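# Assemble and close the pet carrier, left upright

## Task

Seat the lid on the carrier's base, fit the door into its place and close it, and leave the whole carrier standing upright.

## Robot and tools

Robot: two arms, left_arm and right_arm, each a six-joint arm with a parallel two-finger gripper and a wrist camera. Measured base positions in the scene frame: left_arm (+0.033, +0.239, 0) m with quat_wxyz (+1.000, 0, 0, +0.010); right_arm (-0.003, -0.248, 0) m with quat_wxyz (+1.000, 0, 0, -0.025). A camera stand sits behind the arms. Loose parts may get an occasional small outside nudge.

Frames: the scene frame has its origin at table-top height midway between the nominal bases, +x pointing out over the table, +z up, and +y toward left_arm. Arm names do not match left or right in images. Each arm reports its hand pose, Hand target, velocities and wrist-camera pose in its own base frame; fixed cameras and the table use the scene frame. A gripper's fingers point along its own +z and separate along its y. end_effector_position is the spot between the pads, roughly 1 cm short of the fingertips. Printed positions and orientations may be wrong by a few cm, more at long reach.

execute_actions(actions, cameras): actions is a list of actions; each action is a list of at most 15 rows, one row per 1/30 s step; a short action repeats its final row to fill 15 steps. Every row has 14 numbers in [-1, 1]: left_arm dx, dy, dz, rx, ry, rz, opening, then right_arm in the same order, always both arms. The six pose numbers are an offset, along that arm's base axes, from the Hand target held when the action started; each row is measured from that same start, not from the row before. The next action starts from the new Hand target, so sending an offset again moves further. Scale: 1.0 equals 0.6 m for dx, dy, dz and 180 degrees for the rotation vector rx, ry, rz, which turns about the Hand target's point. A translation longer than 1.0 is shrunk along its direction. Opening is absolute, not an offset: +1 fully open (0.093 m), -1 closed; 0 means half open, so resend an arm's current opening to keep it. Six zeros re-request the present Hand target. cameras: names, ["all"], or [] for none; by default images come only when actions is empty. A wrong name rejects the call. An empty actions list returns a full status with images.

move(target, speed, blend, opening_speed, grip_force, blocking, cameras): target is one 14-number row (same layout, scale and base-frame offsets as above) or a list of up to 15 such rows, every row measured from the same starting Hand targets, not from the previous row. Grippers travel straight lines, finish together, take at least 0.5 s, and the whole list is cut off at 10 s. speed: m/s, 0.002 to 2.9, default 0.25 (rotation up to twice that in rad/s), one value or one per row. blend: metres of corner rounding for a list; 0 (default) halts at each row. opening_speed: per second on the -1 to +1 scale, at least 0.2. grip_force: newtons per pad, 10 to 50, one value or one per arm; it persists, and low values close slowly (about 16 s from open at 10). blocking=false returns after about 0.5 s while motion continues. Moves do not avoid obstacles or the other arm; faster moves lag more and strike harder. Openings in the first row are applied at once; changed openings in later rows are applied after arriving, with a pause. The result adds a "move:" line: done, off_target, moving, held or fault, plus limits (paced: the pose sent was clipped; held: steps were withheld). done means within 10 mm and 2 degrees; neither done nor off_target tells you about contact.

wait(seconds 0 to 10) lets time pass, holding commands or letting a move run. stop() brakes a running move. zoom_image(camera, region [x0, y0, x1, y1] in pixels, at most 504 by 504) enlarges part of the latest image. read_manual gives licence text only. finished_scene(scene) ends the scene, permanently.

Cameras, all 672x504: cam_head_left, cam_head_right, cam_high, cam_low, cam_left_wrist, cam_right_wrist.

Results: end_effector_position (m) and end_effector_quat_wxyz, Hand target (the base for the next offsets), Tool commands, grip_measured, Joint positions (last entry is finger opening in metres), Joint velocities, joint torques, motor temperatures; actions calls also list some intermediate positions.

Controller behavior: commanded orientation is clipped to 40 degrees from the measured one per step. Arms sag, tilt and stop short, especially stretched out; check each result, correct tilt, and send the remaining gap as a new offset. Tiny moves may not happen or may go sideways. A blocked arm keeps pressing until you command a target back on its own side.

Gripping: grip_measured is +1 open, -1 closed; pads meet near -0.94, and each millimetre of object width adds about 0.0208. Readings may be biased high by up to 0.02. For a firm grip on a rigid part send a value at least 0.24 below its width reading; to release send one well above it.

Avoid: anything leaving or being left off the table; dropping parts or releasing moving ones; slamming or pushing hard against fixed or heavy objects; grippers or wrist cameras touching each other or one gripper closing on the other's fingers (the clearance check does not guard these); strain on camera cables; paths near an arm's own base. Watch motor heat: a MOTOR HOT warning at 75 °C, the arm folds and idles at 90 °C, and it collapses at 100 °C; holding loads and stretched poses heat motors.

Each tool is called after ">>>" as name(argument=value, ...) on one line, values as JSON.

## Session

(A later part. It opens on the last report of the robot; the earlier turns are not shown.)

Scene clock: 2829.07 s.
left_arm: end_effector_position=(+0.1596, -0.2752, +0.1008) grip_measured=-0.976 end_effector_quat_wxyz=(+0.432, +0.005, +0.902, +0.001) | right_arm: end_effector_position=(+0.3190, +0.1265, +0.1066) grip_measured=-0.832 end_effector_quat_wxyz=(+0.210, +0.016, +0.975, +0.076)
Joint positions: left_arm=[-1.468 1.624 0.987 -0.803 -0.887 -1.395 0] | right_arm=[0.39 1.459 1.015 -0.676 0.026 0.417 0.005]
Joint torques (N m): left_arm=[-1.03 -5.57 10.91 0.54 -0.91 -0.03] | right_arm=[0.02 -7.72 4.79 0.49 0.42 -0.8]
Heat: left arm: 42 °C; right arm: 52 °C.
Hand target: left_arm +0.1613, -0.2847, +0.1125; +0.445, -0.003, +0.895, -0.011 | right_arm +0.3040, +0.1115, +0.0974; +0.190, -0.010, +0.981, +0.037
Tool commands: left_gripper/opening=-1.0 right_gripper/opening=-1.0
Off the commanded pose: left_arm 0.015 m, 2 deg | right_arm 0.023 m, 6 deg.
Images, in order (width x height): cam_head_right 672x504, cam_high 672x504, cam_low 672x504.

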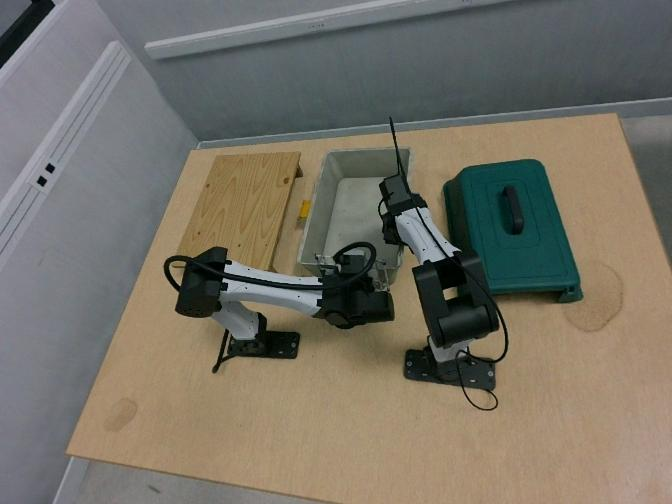

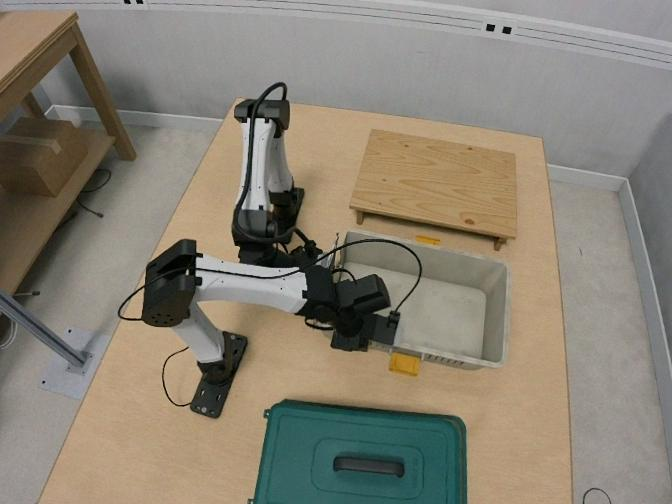

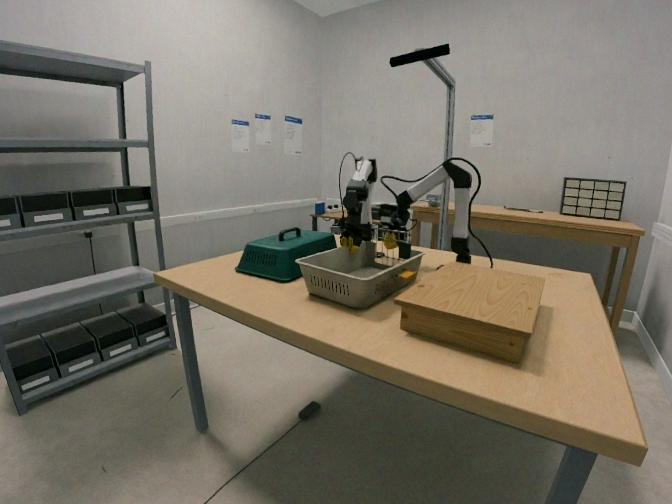

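>>> move(target=[[-0.01,0,0.09,0,0,0,-1, 0,0,0,0.0,0.0,0.0,-1],[-0.06,0.1,0.11,0,0,0,-1, 0,0,0,0.0,0.0,0.0,-1]], speed=0.1)

>>> move(target=[[0,0,0,0,0,0,-1, -0.05,-0.03,0,0.0,0.0,-0.015,-1]], speed=0.05)

>>> move(target=[[0,0,0,0,0,0,-1, 0.025,0.015,0,0.0,0.0,0.0,-0.1],[0,0,0,0,0,0,-1, 0.025,0.015,0.2,0.0,0.0,0.0,-0.1],[0,0,0,0,0,0,-1, 0.0,-0.35,0.25,0.0,0.0,0.0,-0.1]], speed=0.15, cameras=["all"])

>>> zoom_image(camera="cam_head_left", region=[280, 140, 430, 310])

Scene clock: 2843.37 s.
left_arm: end_effector_position=(+0.1234, -0.2278, +0.1698) grip_measured=-0.976 end_effector_quat_wxyz=(+0.429, -0.001, +0.903, -0.005) | right_arm: end_effector_position=(+0.3190, +0.1265, +0.1066) grip_measured=-0.832 end_effector_quat_wxyz=(+0.210, +0.016, +0.975, +0.076)
Joint positions: left_arm=[-1.602 1.409 1.074 -1.262 -0.886 -1.616 0] | right_arm=[0.39 1.459 1.015 -0.676 0.026 0.417 0.005]
Joint torques (N m): left_arm=[-1.14 -6.17 7.06 0.13 -1.02 -0.01] | right_arm=[0.02 -7.71 4.81 0.49 0.42 -0.8]
Heat: left arm: 42 °C; right arm: 51 °C.
Hand target: left_arm +0.1253, -0.2247, +0.1785; +0.445, -0.002, +0.895, -0.011 | right_arm +0.3040, +0.1115, +0.0974; +0.190, -0.010, +0.981, +0.037
Off the commanded pose: left_arm 0.009 m, 2 deg | right_arm 0.023 m, 6 deg.
move: off_target (right_arm)

Scene clock: 2844.47 s.
left_arm: end_effector_position=(+0.1233, -0.2277, +0.1698) grip_measured=-0.976 end_effector_quat_wxyz=(+0.429, -0.001, +0.903, -0.005) | right_arm: end_effector_position=(+0.2877, +0.1119, +0.1070) grip_measured=-0.840 end_effector_quat_wxyz=(+0.209, +0.028, +0.974, +0.078)
Joint positions: left_arm=[-1.603 1.409 1.074 -1.263 -0.886 -1.617 0] | right_arm=[0.384 1.322 0.907 -0.706 0.025 0.437 0.005]
Joint torques (N m): left_arm=[-1.14 -6.13 7.06 0.12 -1.02 -0.04] | right_arm=[-0.29 -6.2 4.94 0.48 0.56 -0.64]
Heat: left arm: 42 °C; right arm: 51 °C.
Hand target: left_arm +0.1252, -0.2247, +0.1785; +0.445, -0.002, +0.895, -0.011 | right_arm +0.2741, +0.0936, +0.0973; +0.191, +0.013, +0.981, +0.032
Off the commanded pose: left_arm 0.009 m, 2 deg | right_arm 0.025 m, 6 deg.
move: off_target (right_arm)

Scene clock: 2849.00 s.
left_arm: end_effector_position=(+0.1233, -0.2277, +0.1698) grip_measured=-0.976 end_effector_quat_wxyz=(+0.429, -0.001, +0.903, -0.005) | right_arm: end_effector_position=(+0.2729, -0.1160, +0.2448) grip_measured=-0.101 end_effector_quat_wxyz=(+0.190, +0.014, +0.981, +0.027)
Joint positions: left_arm=[-1.603 1.409 1.074 -1.263 -0.886 -1.617 0] | right_arm=[-0.533 1.449 1.598 -1.41 -0.232 -0.467 0.04]
Joint torques (N m): left_arm=[-1.14 -6.15 7.06 0.12 -1.02 -0.04] | right_arm=[-0.31 -4.92 7.72 0.66 -0.25 -0.22]
Heat: left arm: 43 °C; right arm: 51 °C.
Hand target: left_arm +0.1252, -0.2247, +0.1785; +0.445, -0.002, +0.895, -0.011 | right_arm +0.2740, -0.1165, +0.2473; +0.191, +0.013, +0.981, +0.032
Off the commanded pose: left_arm 0.009 m, 2 deg | right_arm 0.003 m, 1 deg.
move: done

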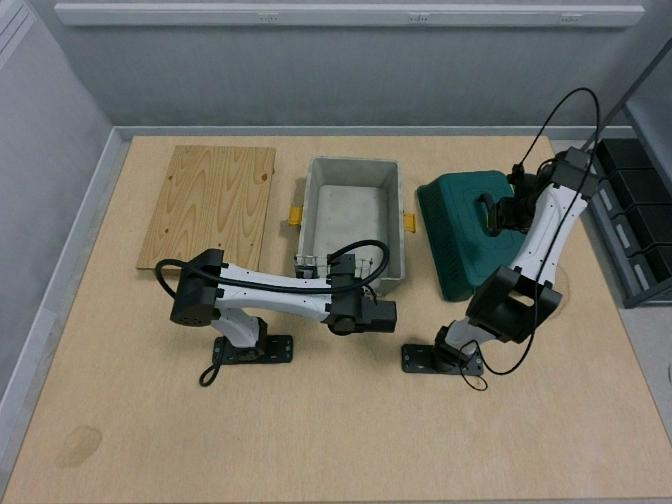

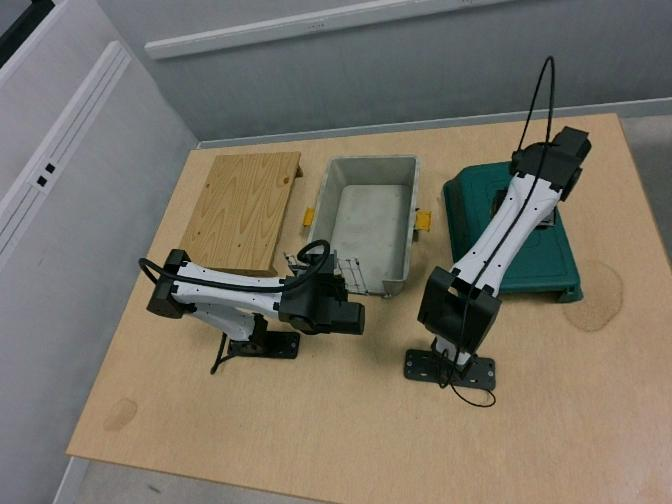

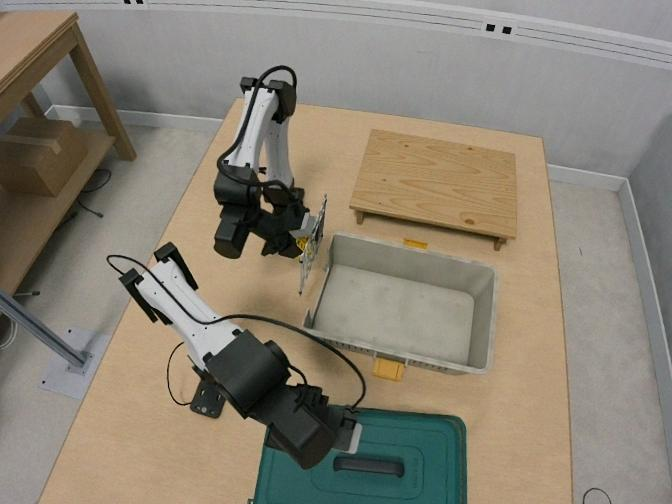

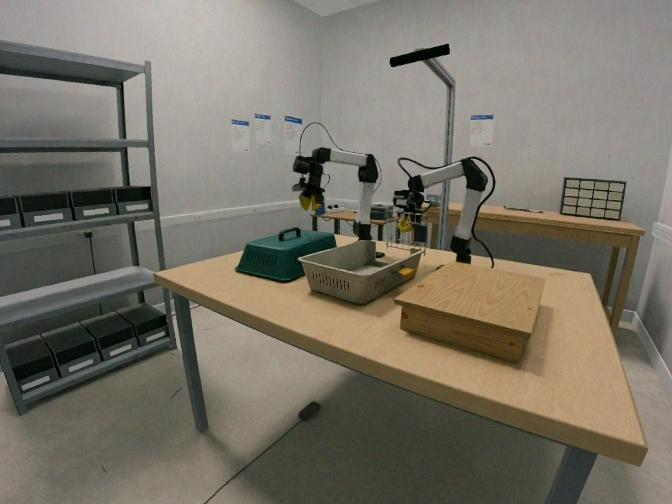

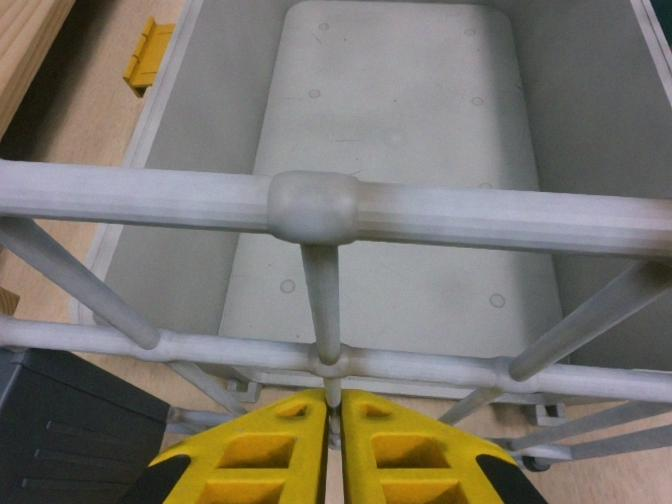

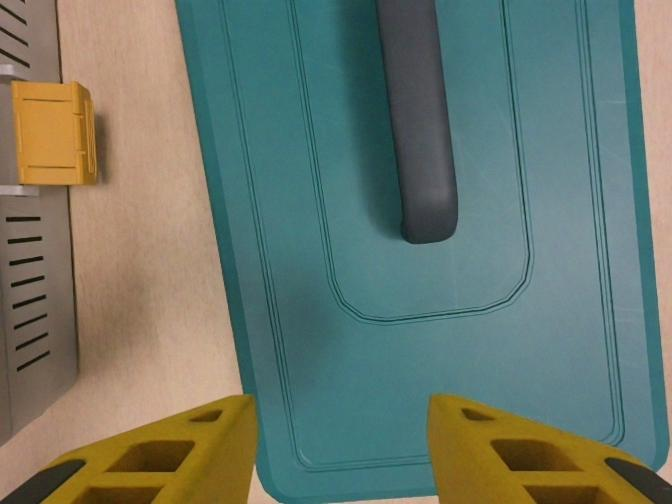

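Scaled by 2.965 from the camera's 672x504 image, which has a finer 960x720 frame.

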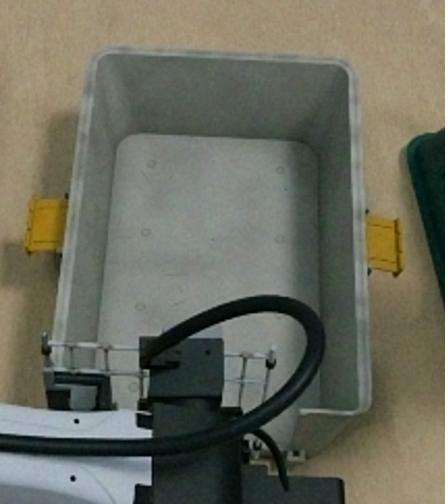

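>>> move(target=[[0.04,-0.07,0.0,0,-0.0205,-0.014,-1, 0,0,0,0.0,0.0,0.0,-0.1],[0.054,-0.07,-0.01,0,-0.0205,-0.014,-1, 0,0,0,0.0,0.0,0.0,-0.1]], speed=0.07, cameras=["cam_head_left","cam_head_right","cam_high","cam_low","cam_left_wrist"])

>>> zoom_image(camera="cam_head_left", region=[280, 220, 410, 320])

>>> zoom_image(camera="cam_head_right", region=[280, 220, 410, 320])

>>> zoom_image(camera="cam_low", region=[340, 200, 440, 290])

>>> zoom_image(camera="cam_high", region=[280, 200, 360, 360])

Scene clock: 2908.77 s.
left_arm: end_effector_position=(+0.1507, -0.2644, +0.1640) grip_measured=-0.976 end_effector_quat_wxyz=(+0.453, +0.026, +0.891, -0.015) | right_arm: end_effector_position=(+0.2728, -0.1159, +0.2448) grip_measured=-0.101 end_effector_quat_wxyz=(+0.190, +0.014, +0.981, +0.027)
Joint positions: left_arm=[-1.513 1.478 1.078 -1.009 -0.931 -1.374 0] | right_arm=[-0.533 1.449 1.598 -1.41 -0.233 -0.467 0.04]
Joint torques (N m): left_arm=[0.61 -5.46 7.95 0.94 -1.12 0.15] | right_arm=[-0.31 -4.92 7.73 0.66 -0.25 -0.19]
Heat: left arm: 43 °C; right arm: 54 °C.
Hand target: left_arm +0.1577, -0.2666, +0.1724; +0.474, +0.018, +0.880, -0.021 | right_arm +0.2740, -0.1165, +0.2473; +0.191, +0.013, +0.981, +0.032
Off the commanded pose: left_arm 0.011 m, 3 deg | right_arm 0.003 m, 1 deg.
move: off_target (left_arm)
Images, in order (width x height): cam_head_left 672x504, cam_head_right 672x504, cam_high 672x504, cam_low 672x504, cam_left_wrist 672x504.

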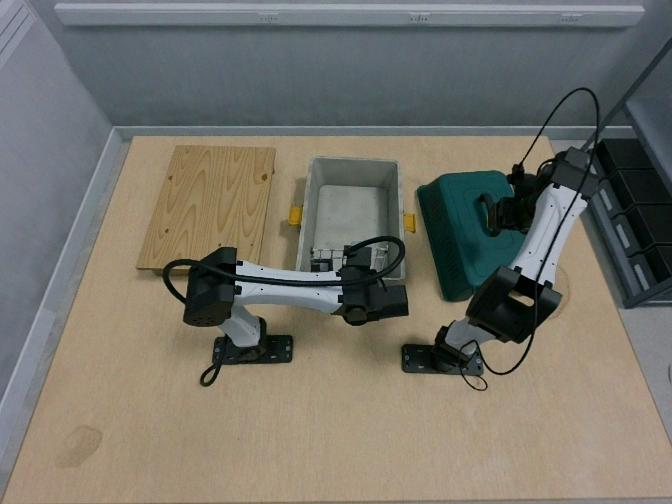

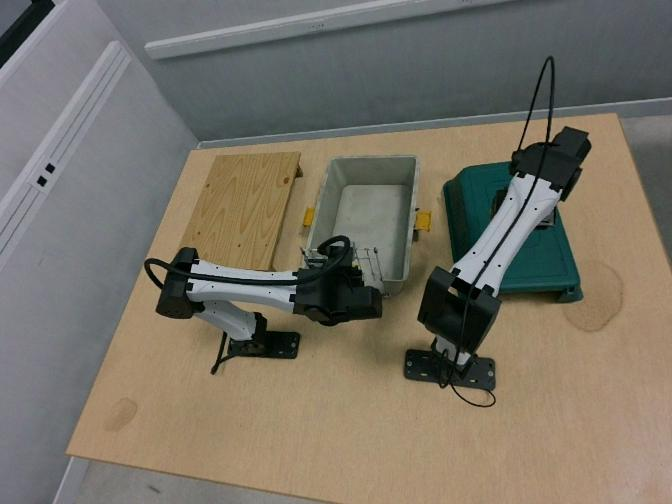

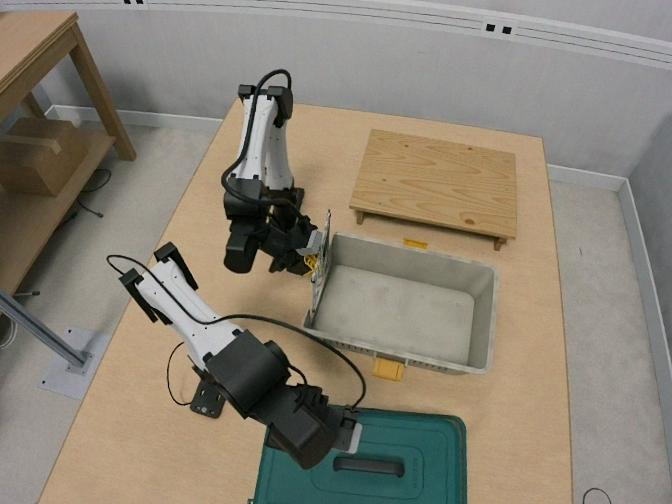

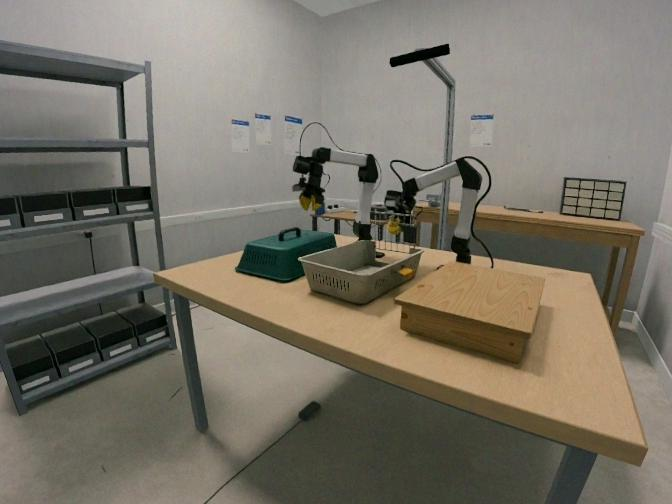

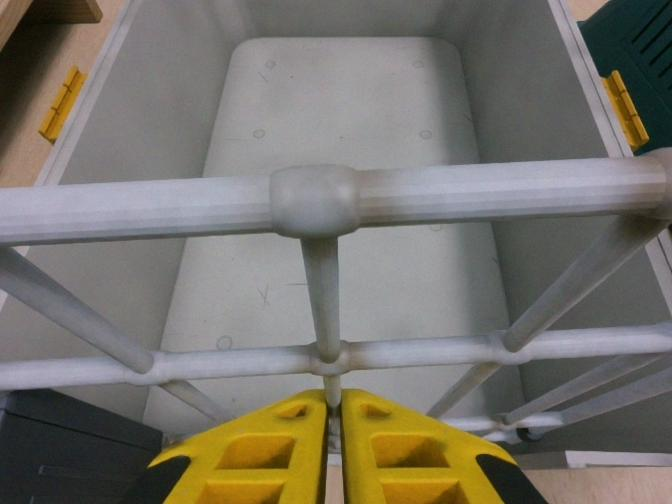

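Scaled by 3.877 from the camera's 672x504 image, which has a finer 960x720 frame.

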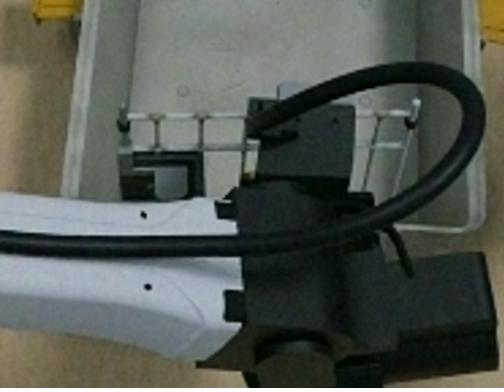

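Scaled by 3.877 from the camera's 672x504 image, which has a finer 960x720 frame.

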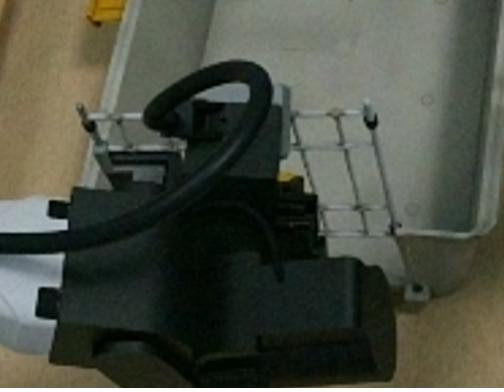

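Scaled by 5.040 from the camera's 672x504 image, which has a finer 960x720 frame.

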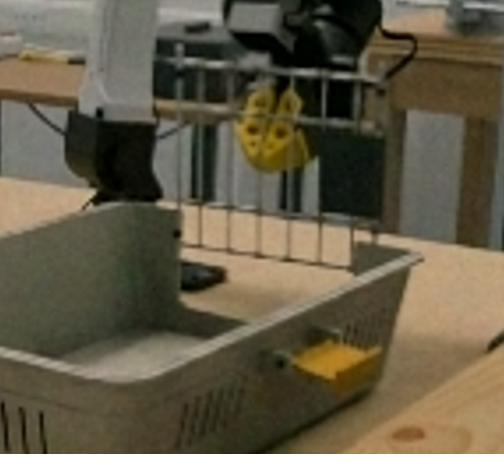

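Scaled by 3.150 from the camera's 672x504 image, which has a finer 960x720 frame.

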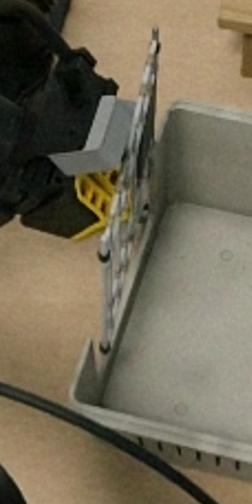

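>>> move(target=[[0.0,-0.008,0.005,0,0.0,-0.025,-1, 0,0,0,0.0,0.0,0.0,-0.1]], speed=0.05, cameras=["cam_head_left","cam_head_right","cam_high","cam_low","cam_left_wrist"])

>>> zoom_image(camera="cam_head_left", region=[280, 220, 410, 320])

>>> zoom_image(camera="cam_head_right", region=[280, 220, 410, 320])

>>> zoom_image(camera="cam_low", region=[340, 200, 440, 290])

>>> zoom_image(camera="cam_high", region=[280, 200, 360, 360])

Scene clock: 2940.53 s.
left_arm: end_effector_position=(+0.1515, -0.2714, +0.1634) grip_measured=-0.976 end_effector_quat_wxyz=(+0.456, +0.067, +0.887, -0.023) | right_arm: end_effector_position=(+0.2728, -0.1159, +0.2448) grip_measured=-0.101 end_effector_quat_wxyz=(+0.190, +0.014, +0.981, +0.027)
Joint positions: left_arm=[-1.509 1.447 1.038 -0.908 -0.925 -1.232 0] | right_arm=[-0.533 1.449 1.598 -1.41 -0.233 -0.467 0.04]
Joint torques (N m): left_arm=[0.85 -7.68 7.43 1.21 -0.96 0.19] | right_arm=[-0.29 -4.92 7.73 0.66 -0.25 -0.19]
Motor temperatures (°C): left_arm=[28 37 42 29 31 27 27] | right_arm=[27 41 54 25 24 27 24]
Heat: left arm: 42 °C; right arm: 54 °C.
Hand target: left_arm +0.1577, -0.2715, +0.1754; +0.472, +0.052, +0.879, -0.040 | right_arm +0.2740, -0.1165, +0.2473; +0.191, +0.013, +0.981, +0.032
Off the commanded pose: left_arm 0.014 m, 3 deg | right_arm 0.003 m, 1 deg.
move: off_target (left_arm)
Images, in order (width x height): cam_head_left 672x504, cam_head_right 672x504, cam_high 672x504, cam_low 672x504, cam_left_wrist 672x504.

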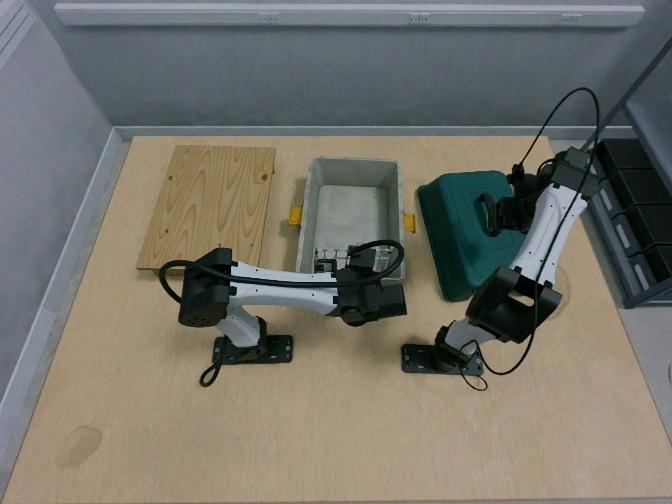

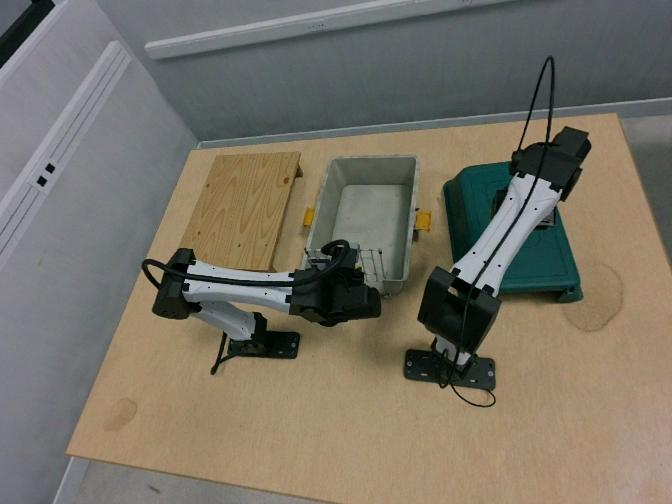

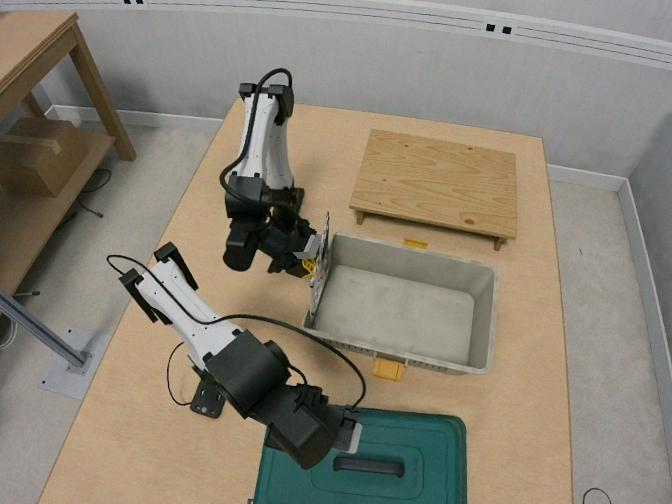

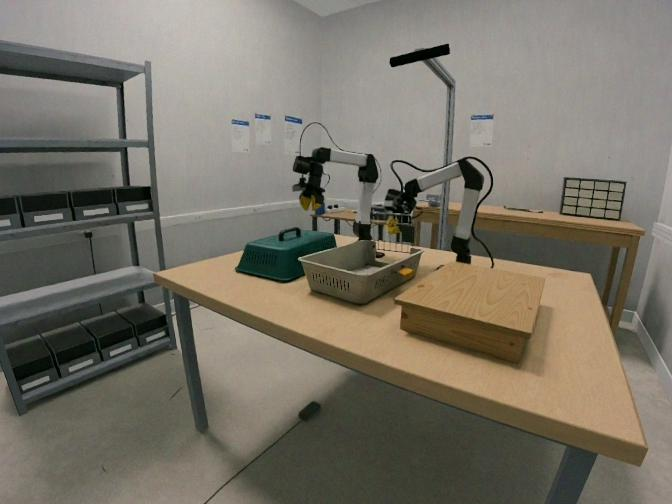

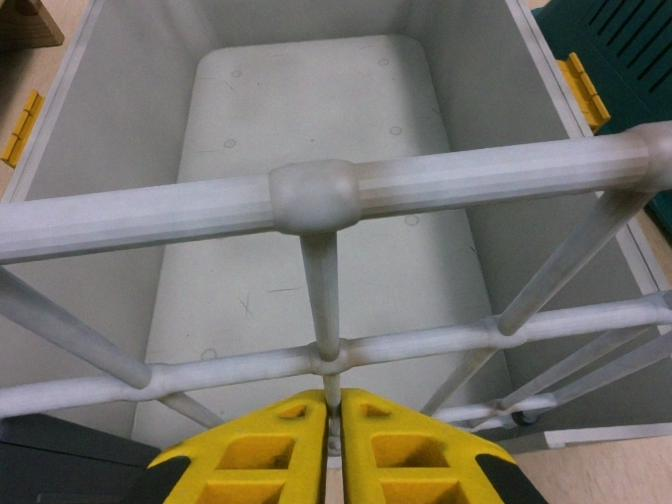

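Scaled by 3.877 from the camera's 672x504 image, which has a finer 960x720 frame.

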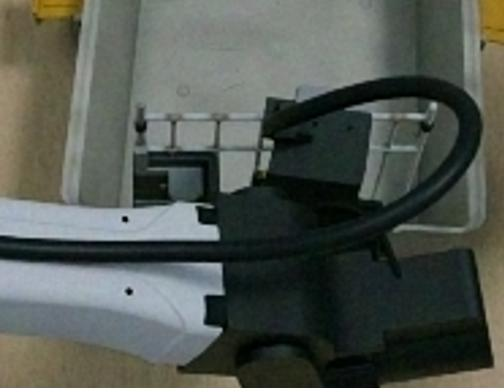

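Scaled by 3.877 from the camera's 672x504 image, which has a finer 960x720 frame.

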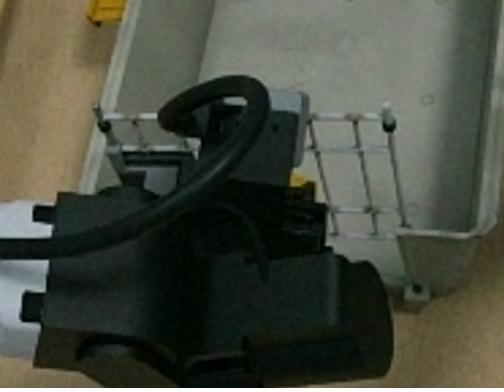

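Scaled by 5.040 from the camera's 672x504 image, which has a finer 960x720 frame.

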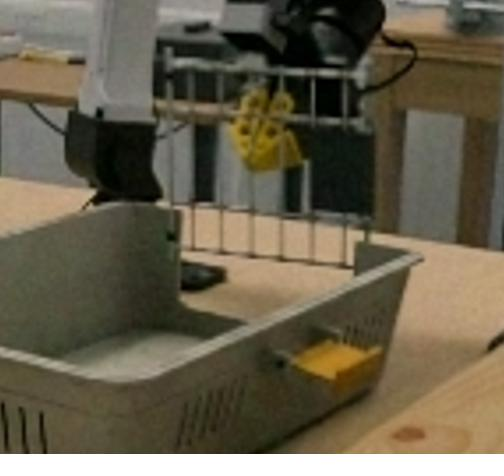

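Scaled by 3.150 from the camera's 672x504 image, which has a finer 960x720 frame.

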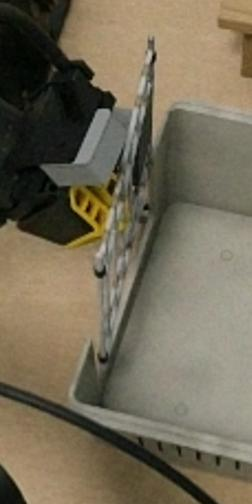

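>>> move(target=[[-0.025,0.0,0.005,0,0.0,0.014,-1, 0,0,0,0.0,0.0,0.0,-0.1]], speed=0.05, cameras=["cam_head_left","cam_head_right","cam_high","cam_low","cam_left_wrist"])

>>> zoom_image(camera="cam_head_left", region=[280, 220, 410, 320])

>>> zoom_image(camera="cam_head_right", region=[280, 220, 410, 320])

>>> zoom_image(camera="cam_low", region=[340, 200, 440, 290])

>>> zoom_image(camera="cam_high", region=[280, 200, 360, 360])

Scene clock: 2954.13 s.
left_arm: end_effector_position=(+0.1402, -0.2640, +0.1631) grip_measured=-0.976 end_effector_quat_wxyz=(+0.454, +0.043, +0.890, -0.017) | right_arm: end_effector_position=(+0.2728, -0.1159, +0.2448) grip_measured=-0.101 end_effector_quat_wxyz=(+0.190, +0.014, +0.981, +0.027)
Joint positions: left_arm=[-1.553 1.469 1.066 -1.028 -0.935 -1.386 0] | right_arm=[-0.533 1.449 1.598 -1.41 -0.233 -0.467 0.04]
Joint torques (N m): left_arm=[-1.05 -4.57 11.51 0.58 -1.12 -0.04] | right_arm=[-0.29 -4.92 7.73 0.66 -0.25 -0.19]
Motor temperatures (°C): left_arm=[28 37 42 29 30 27 27] | right_arm=[27 41 55 25 24 27 24]
Heat: left arm: 42 °C; right arm: 55 °C.
Hand target: left_arm +0.1426, -0.2715, +0.1784; +0.473, +0.033, +0.880, -0.029 | right_arm +0.2740, -0.1165, +0.2473; +0.191, +0.013, +0.981, +0.032
Off the commanded pose: left_arm 0.017 m, 3 deg | right_arm 0.003 m, 1 deg.
move: off_target (left_arm)
Images, in order (width x height): cam_head_left 672x504, cam_head_right 672x504, cam_high 672x504, cam_low 672x504, cam_left_wrist 672x504.

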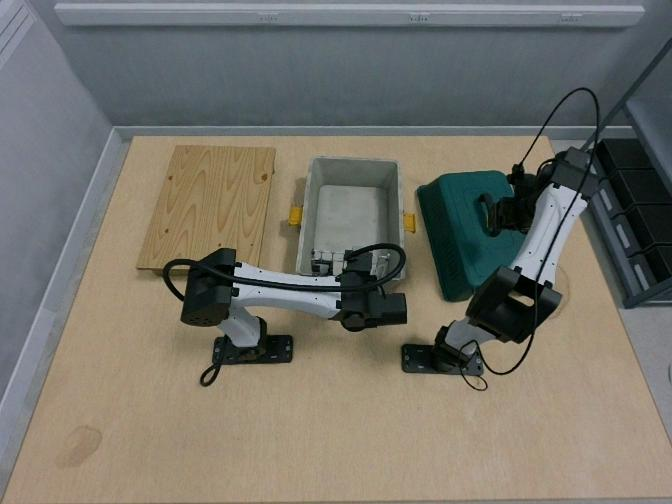

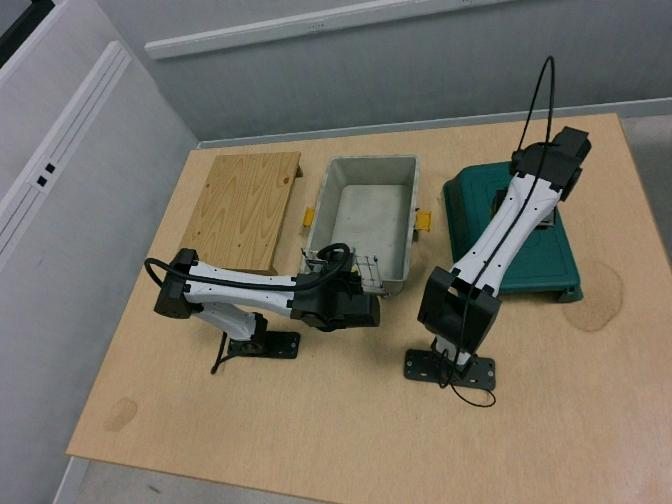

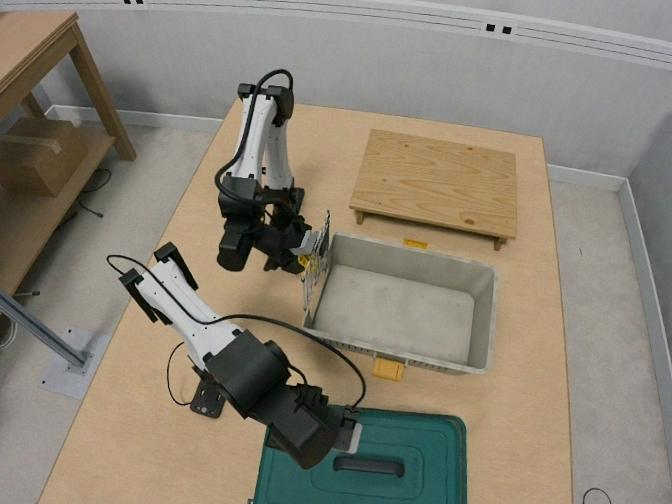

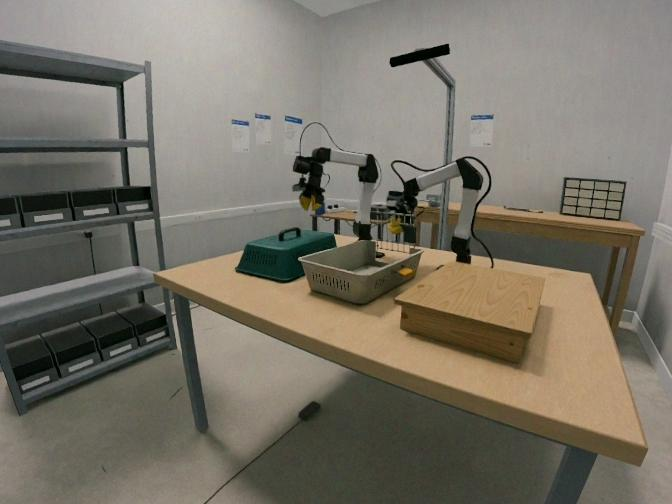

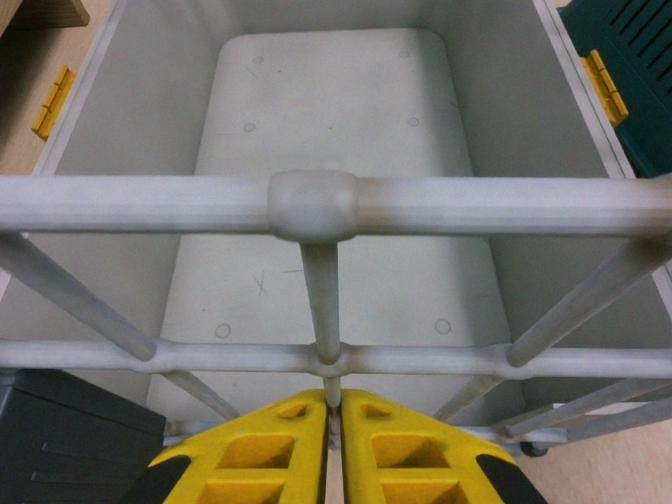

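Scaled by 3.877 from the camera's 672x504 image, which has a finer 960x720 frame.

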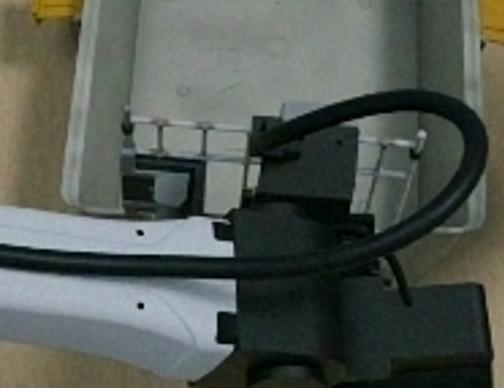

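Scaled by 3.877 from the camera's 672x504 image, which has a finer 960x720 frame.

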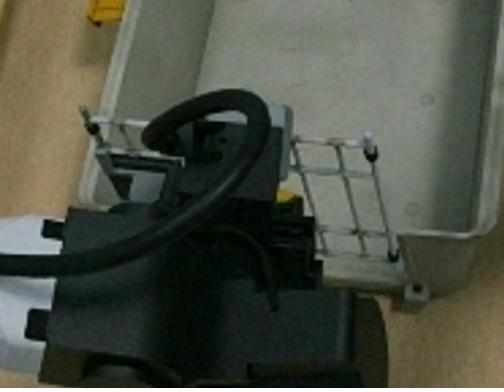

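Scaled by 5.040 from the camera's 672x504 image, which has a finer 960x720 frame.

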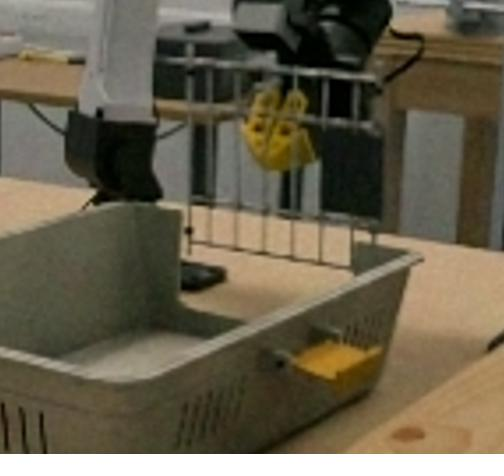

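Scaled by 3.150 from the camera's 672x504 image, which has a finer 960x720 frame.

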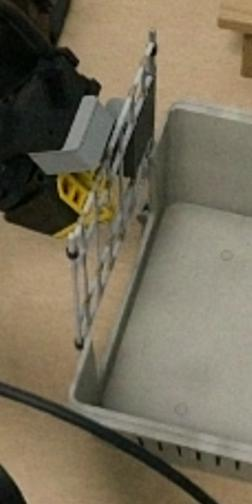

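>>> move(target=[[0.0,-0.003,-0.07,0,0.0,0.004,-1, 0,0,0,0.0,0.0,0.0,-0.1]], speed=0.05, cameras=["cam_head_left","cam_head_right","cam_high","cam_low","cam_left_wrist"])

>>> zoom_image(camera="cam_head_left", region=[280, 220, 410, 320])

>>> zoom_image(camera="cam_head_right", region=[340, 230, 410, 310])

>>> zoom_image(camera="cam_high", region=[280, 200, 360, 360])

Scene clock: 2970.33 s.
left_arm: end_effector_position=(+0.1404, -0.2704, +0.1316) grip_measured=-0.976 end_effector_quat_wxyz=(+0.453, +0.033, +0.891, -0.019) | right_arm: end_effector_position=(+0.2728, -0.1159, +0.2448) grip_measured=-0.101 end_effector_quat_wxyz=(+0.190, +0.014, +0.981, +0.027)
Joint positions: left_arm=[-1.553 1.528 0.993 -0.905 -0.936 -1.413 0] | right_arm=[-0.533 1.449 1.598 -1.41 -0.233 -0.467 0.04]
Joint torques (N m): left_arm=[-1.1 -5.09 7.02 0.8 -1.14 -0.03] | right_arm=[-0.31 -4.9 7.75 0.66 -0.25 -0.19]
Motor temperatures (°C): left_arm=[28 37 43 29 31 27 27] | right_arm=[27 41 55 25 24 27 24]
Heat: left arm: 43 °C; right arm: 55 °C.
Hand target: left_arm +0.1427, -0.2733, +0.1365; +0.473, +0.027, +0.880, -0.026 | right_arm +0.2740, -0.1165, +0.2473; +0.191, +0.013, +0.981, +0.032
Off the commanded pose: left_arm 0.006 m, 3 deg | right_arm 0.003 m, 1 deg.
move: off_target (left_arm)
Images, in order (width x height): cam_head_left 672x504, cam_head_right 672x504, cam_high 672x504, cam_low 672x504, cam_left_wrist 672x504.

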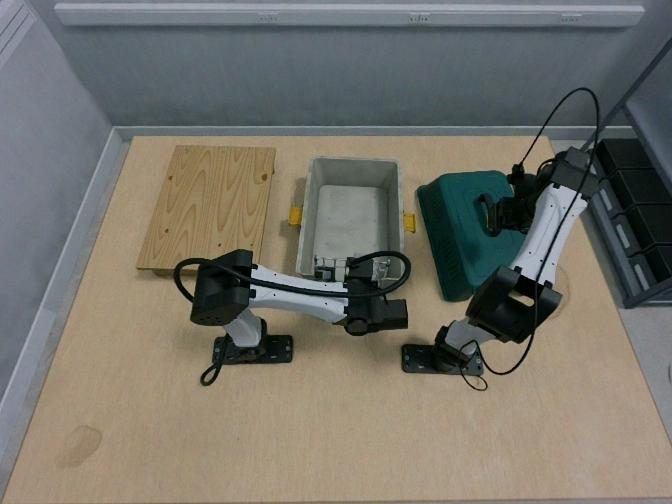

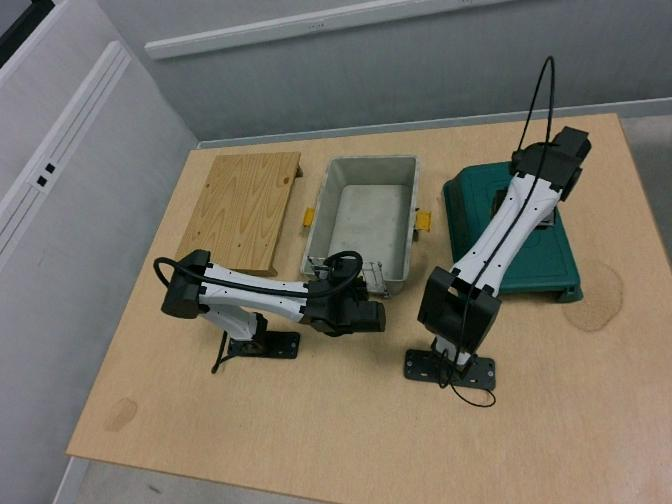

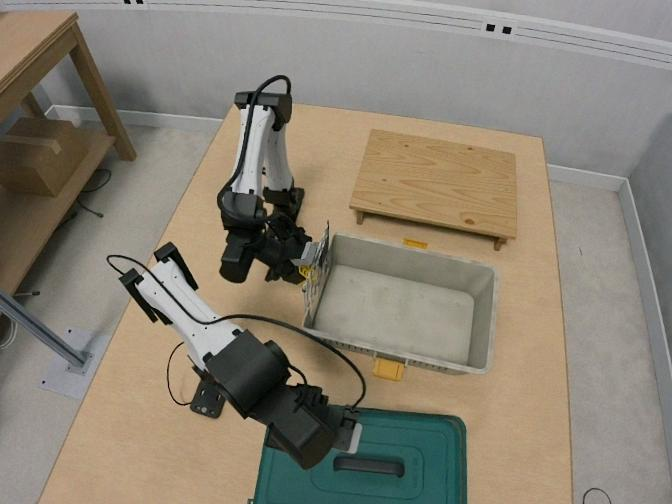

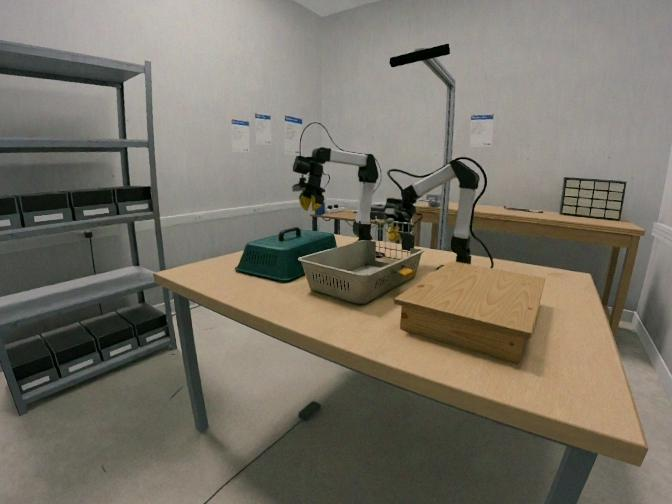

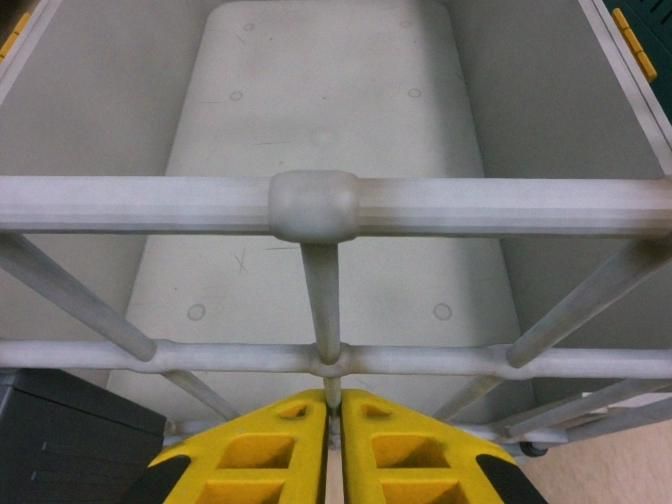

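Scaled by 3.877 from the camera's 672x504 image, which has a finer 960x720 frame.

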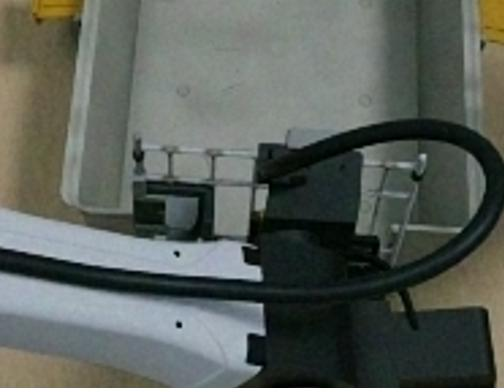

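Scaled by 6.300 from the camera's 672x504 image, which has a finer 960x720 frame.

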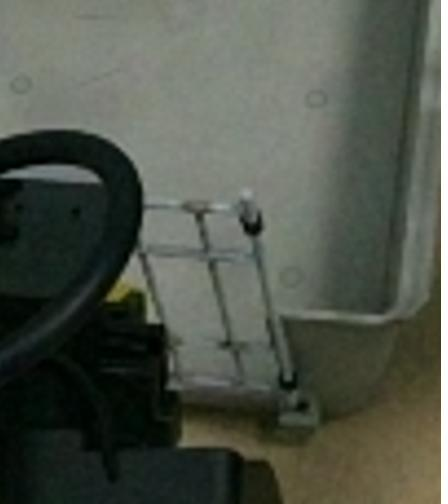

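Scaled by 3.150 from the camera's 672x504 image, which has a finer 960x720 frame.

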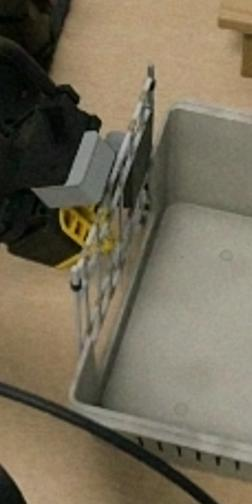

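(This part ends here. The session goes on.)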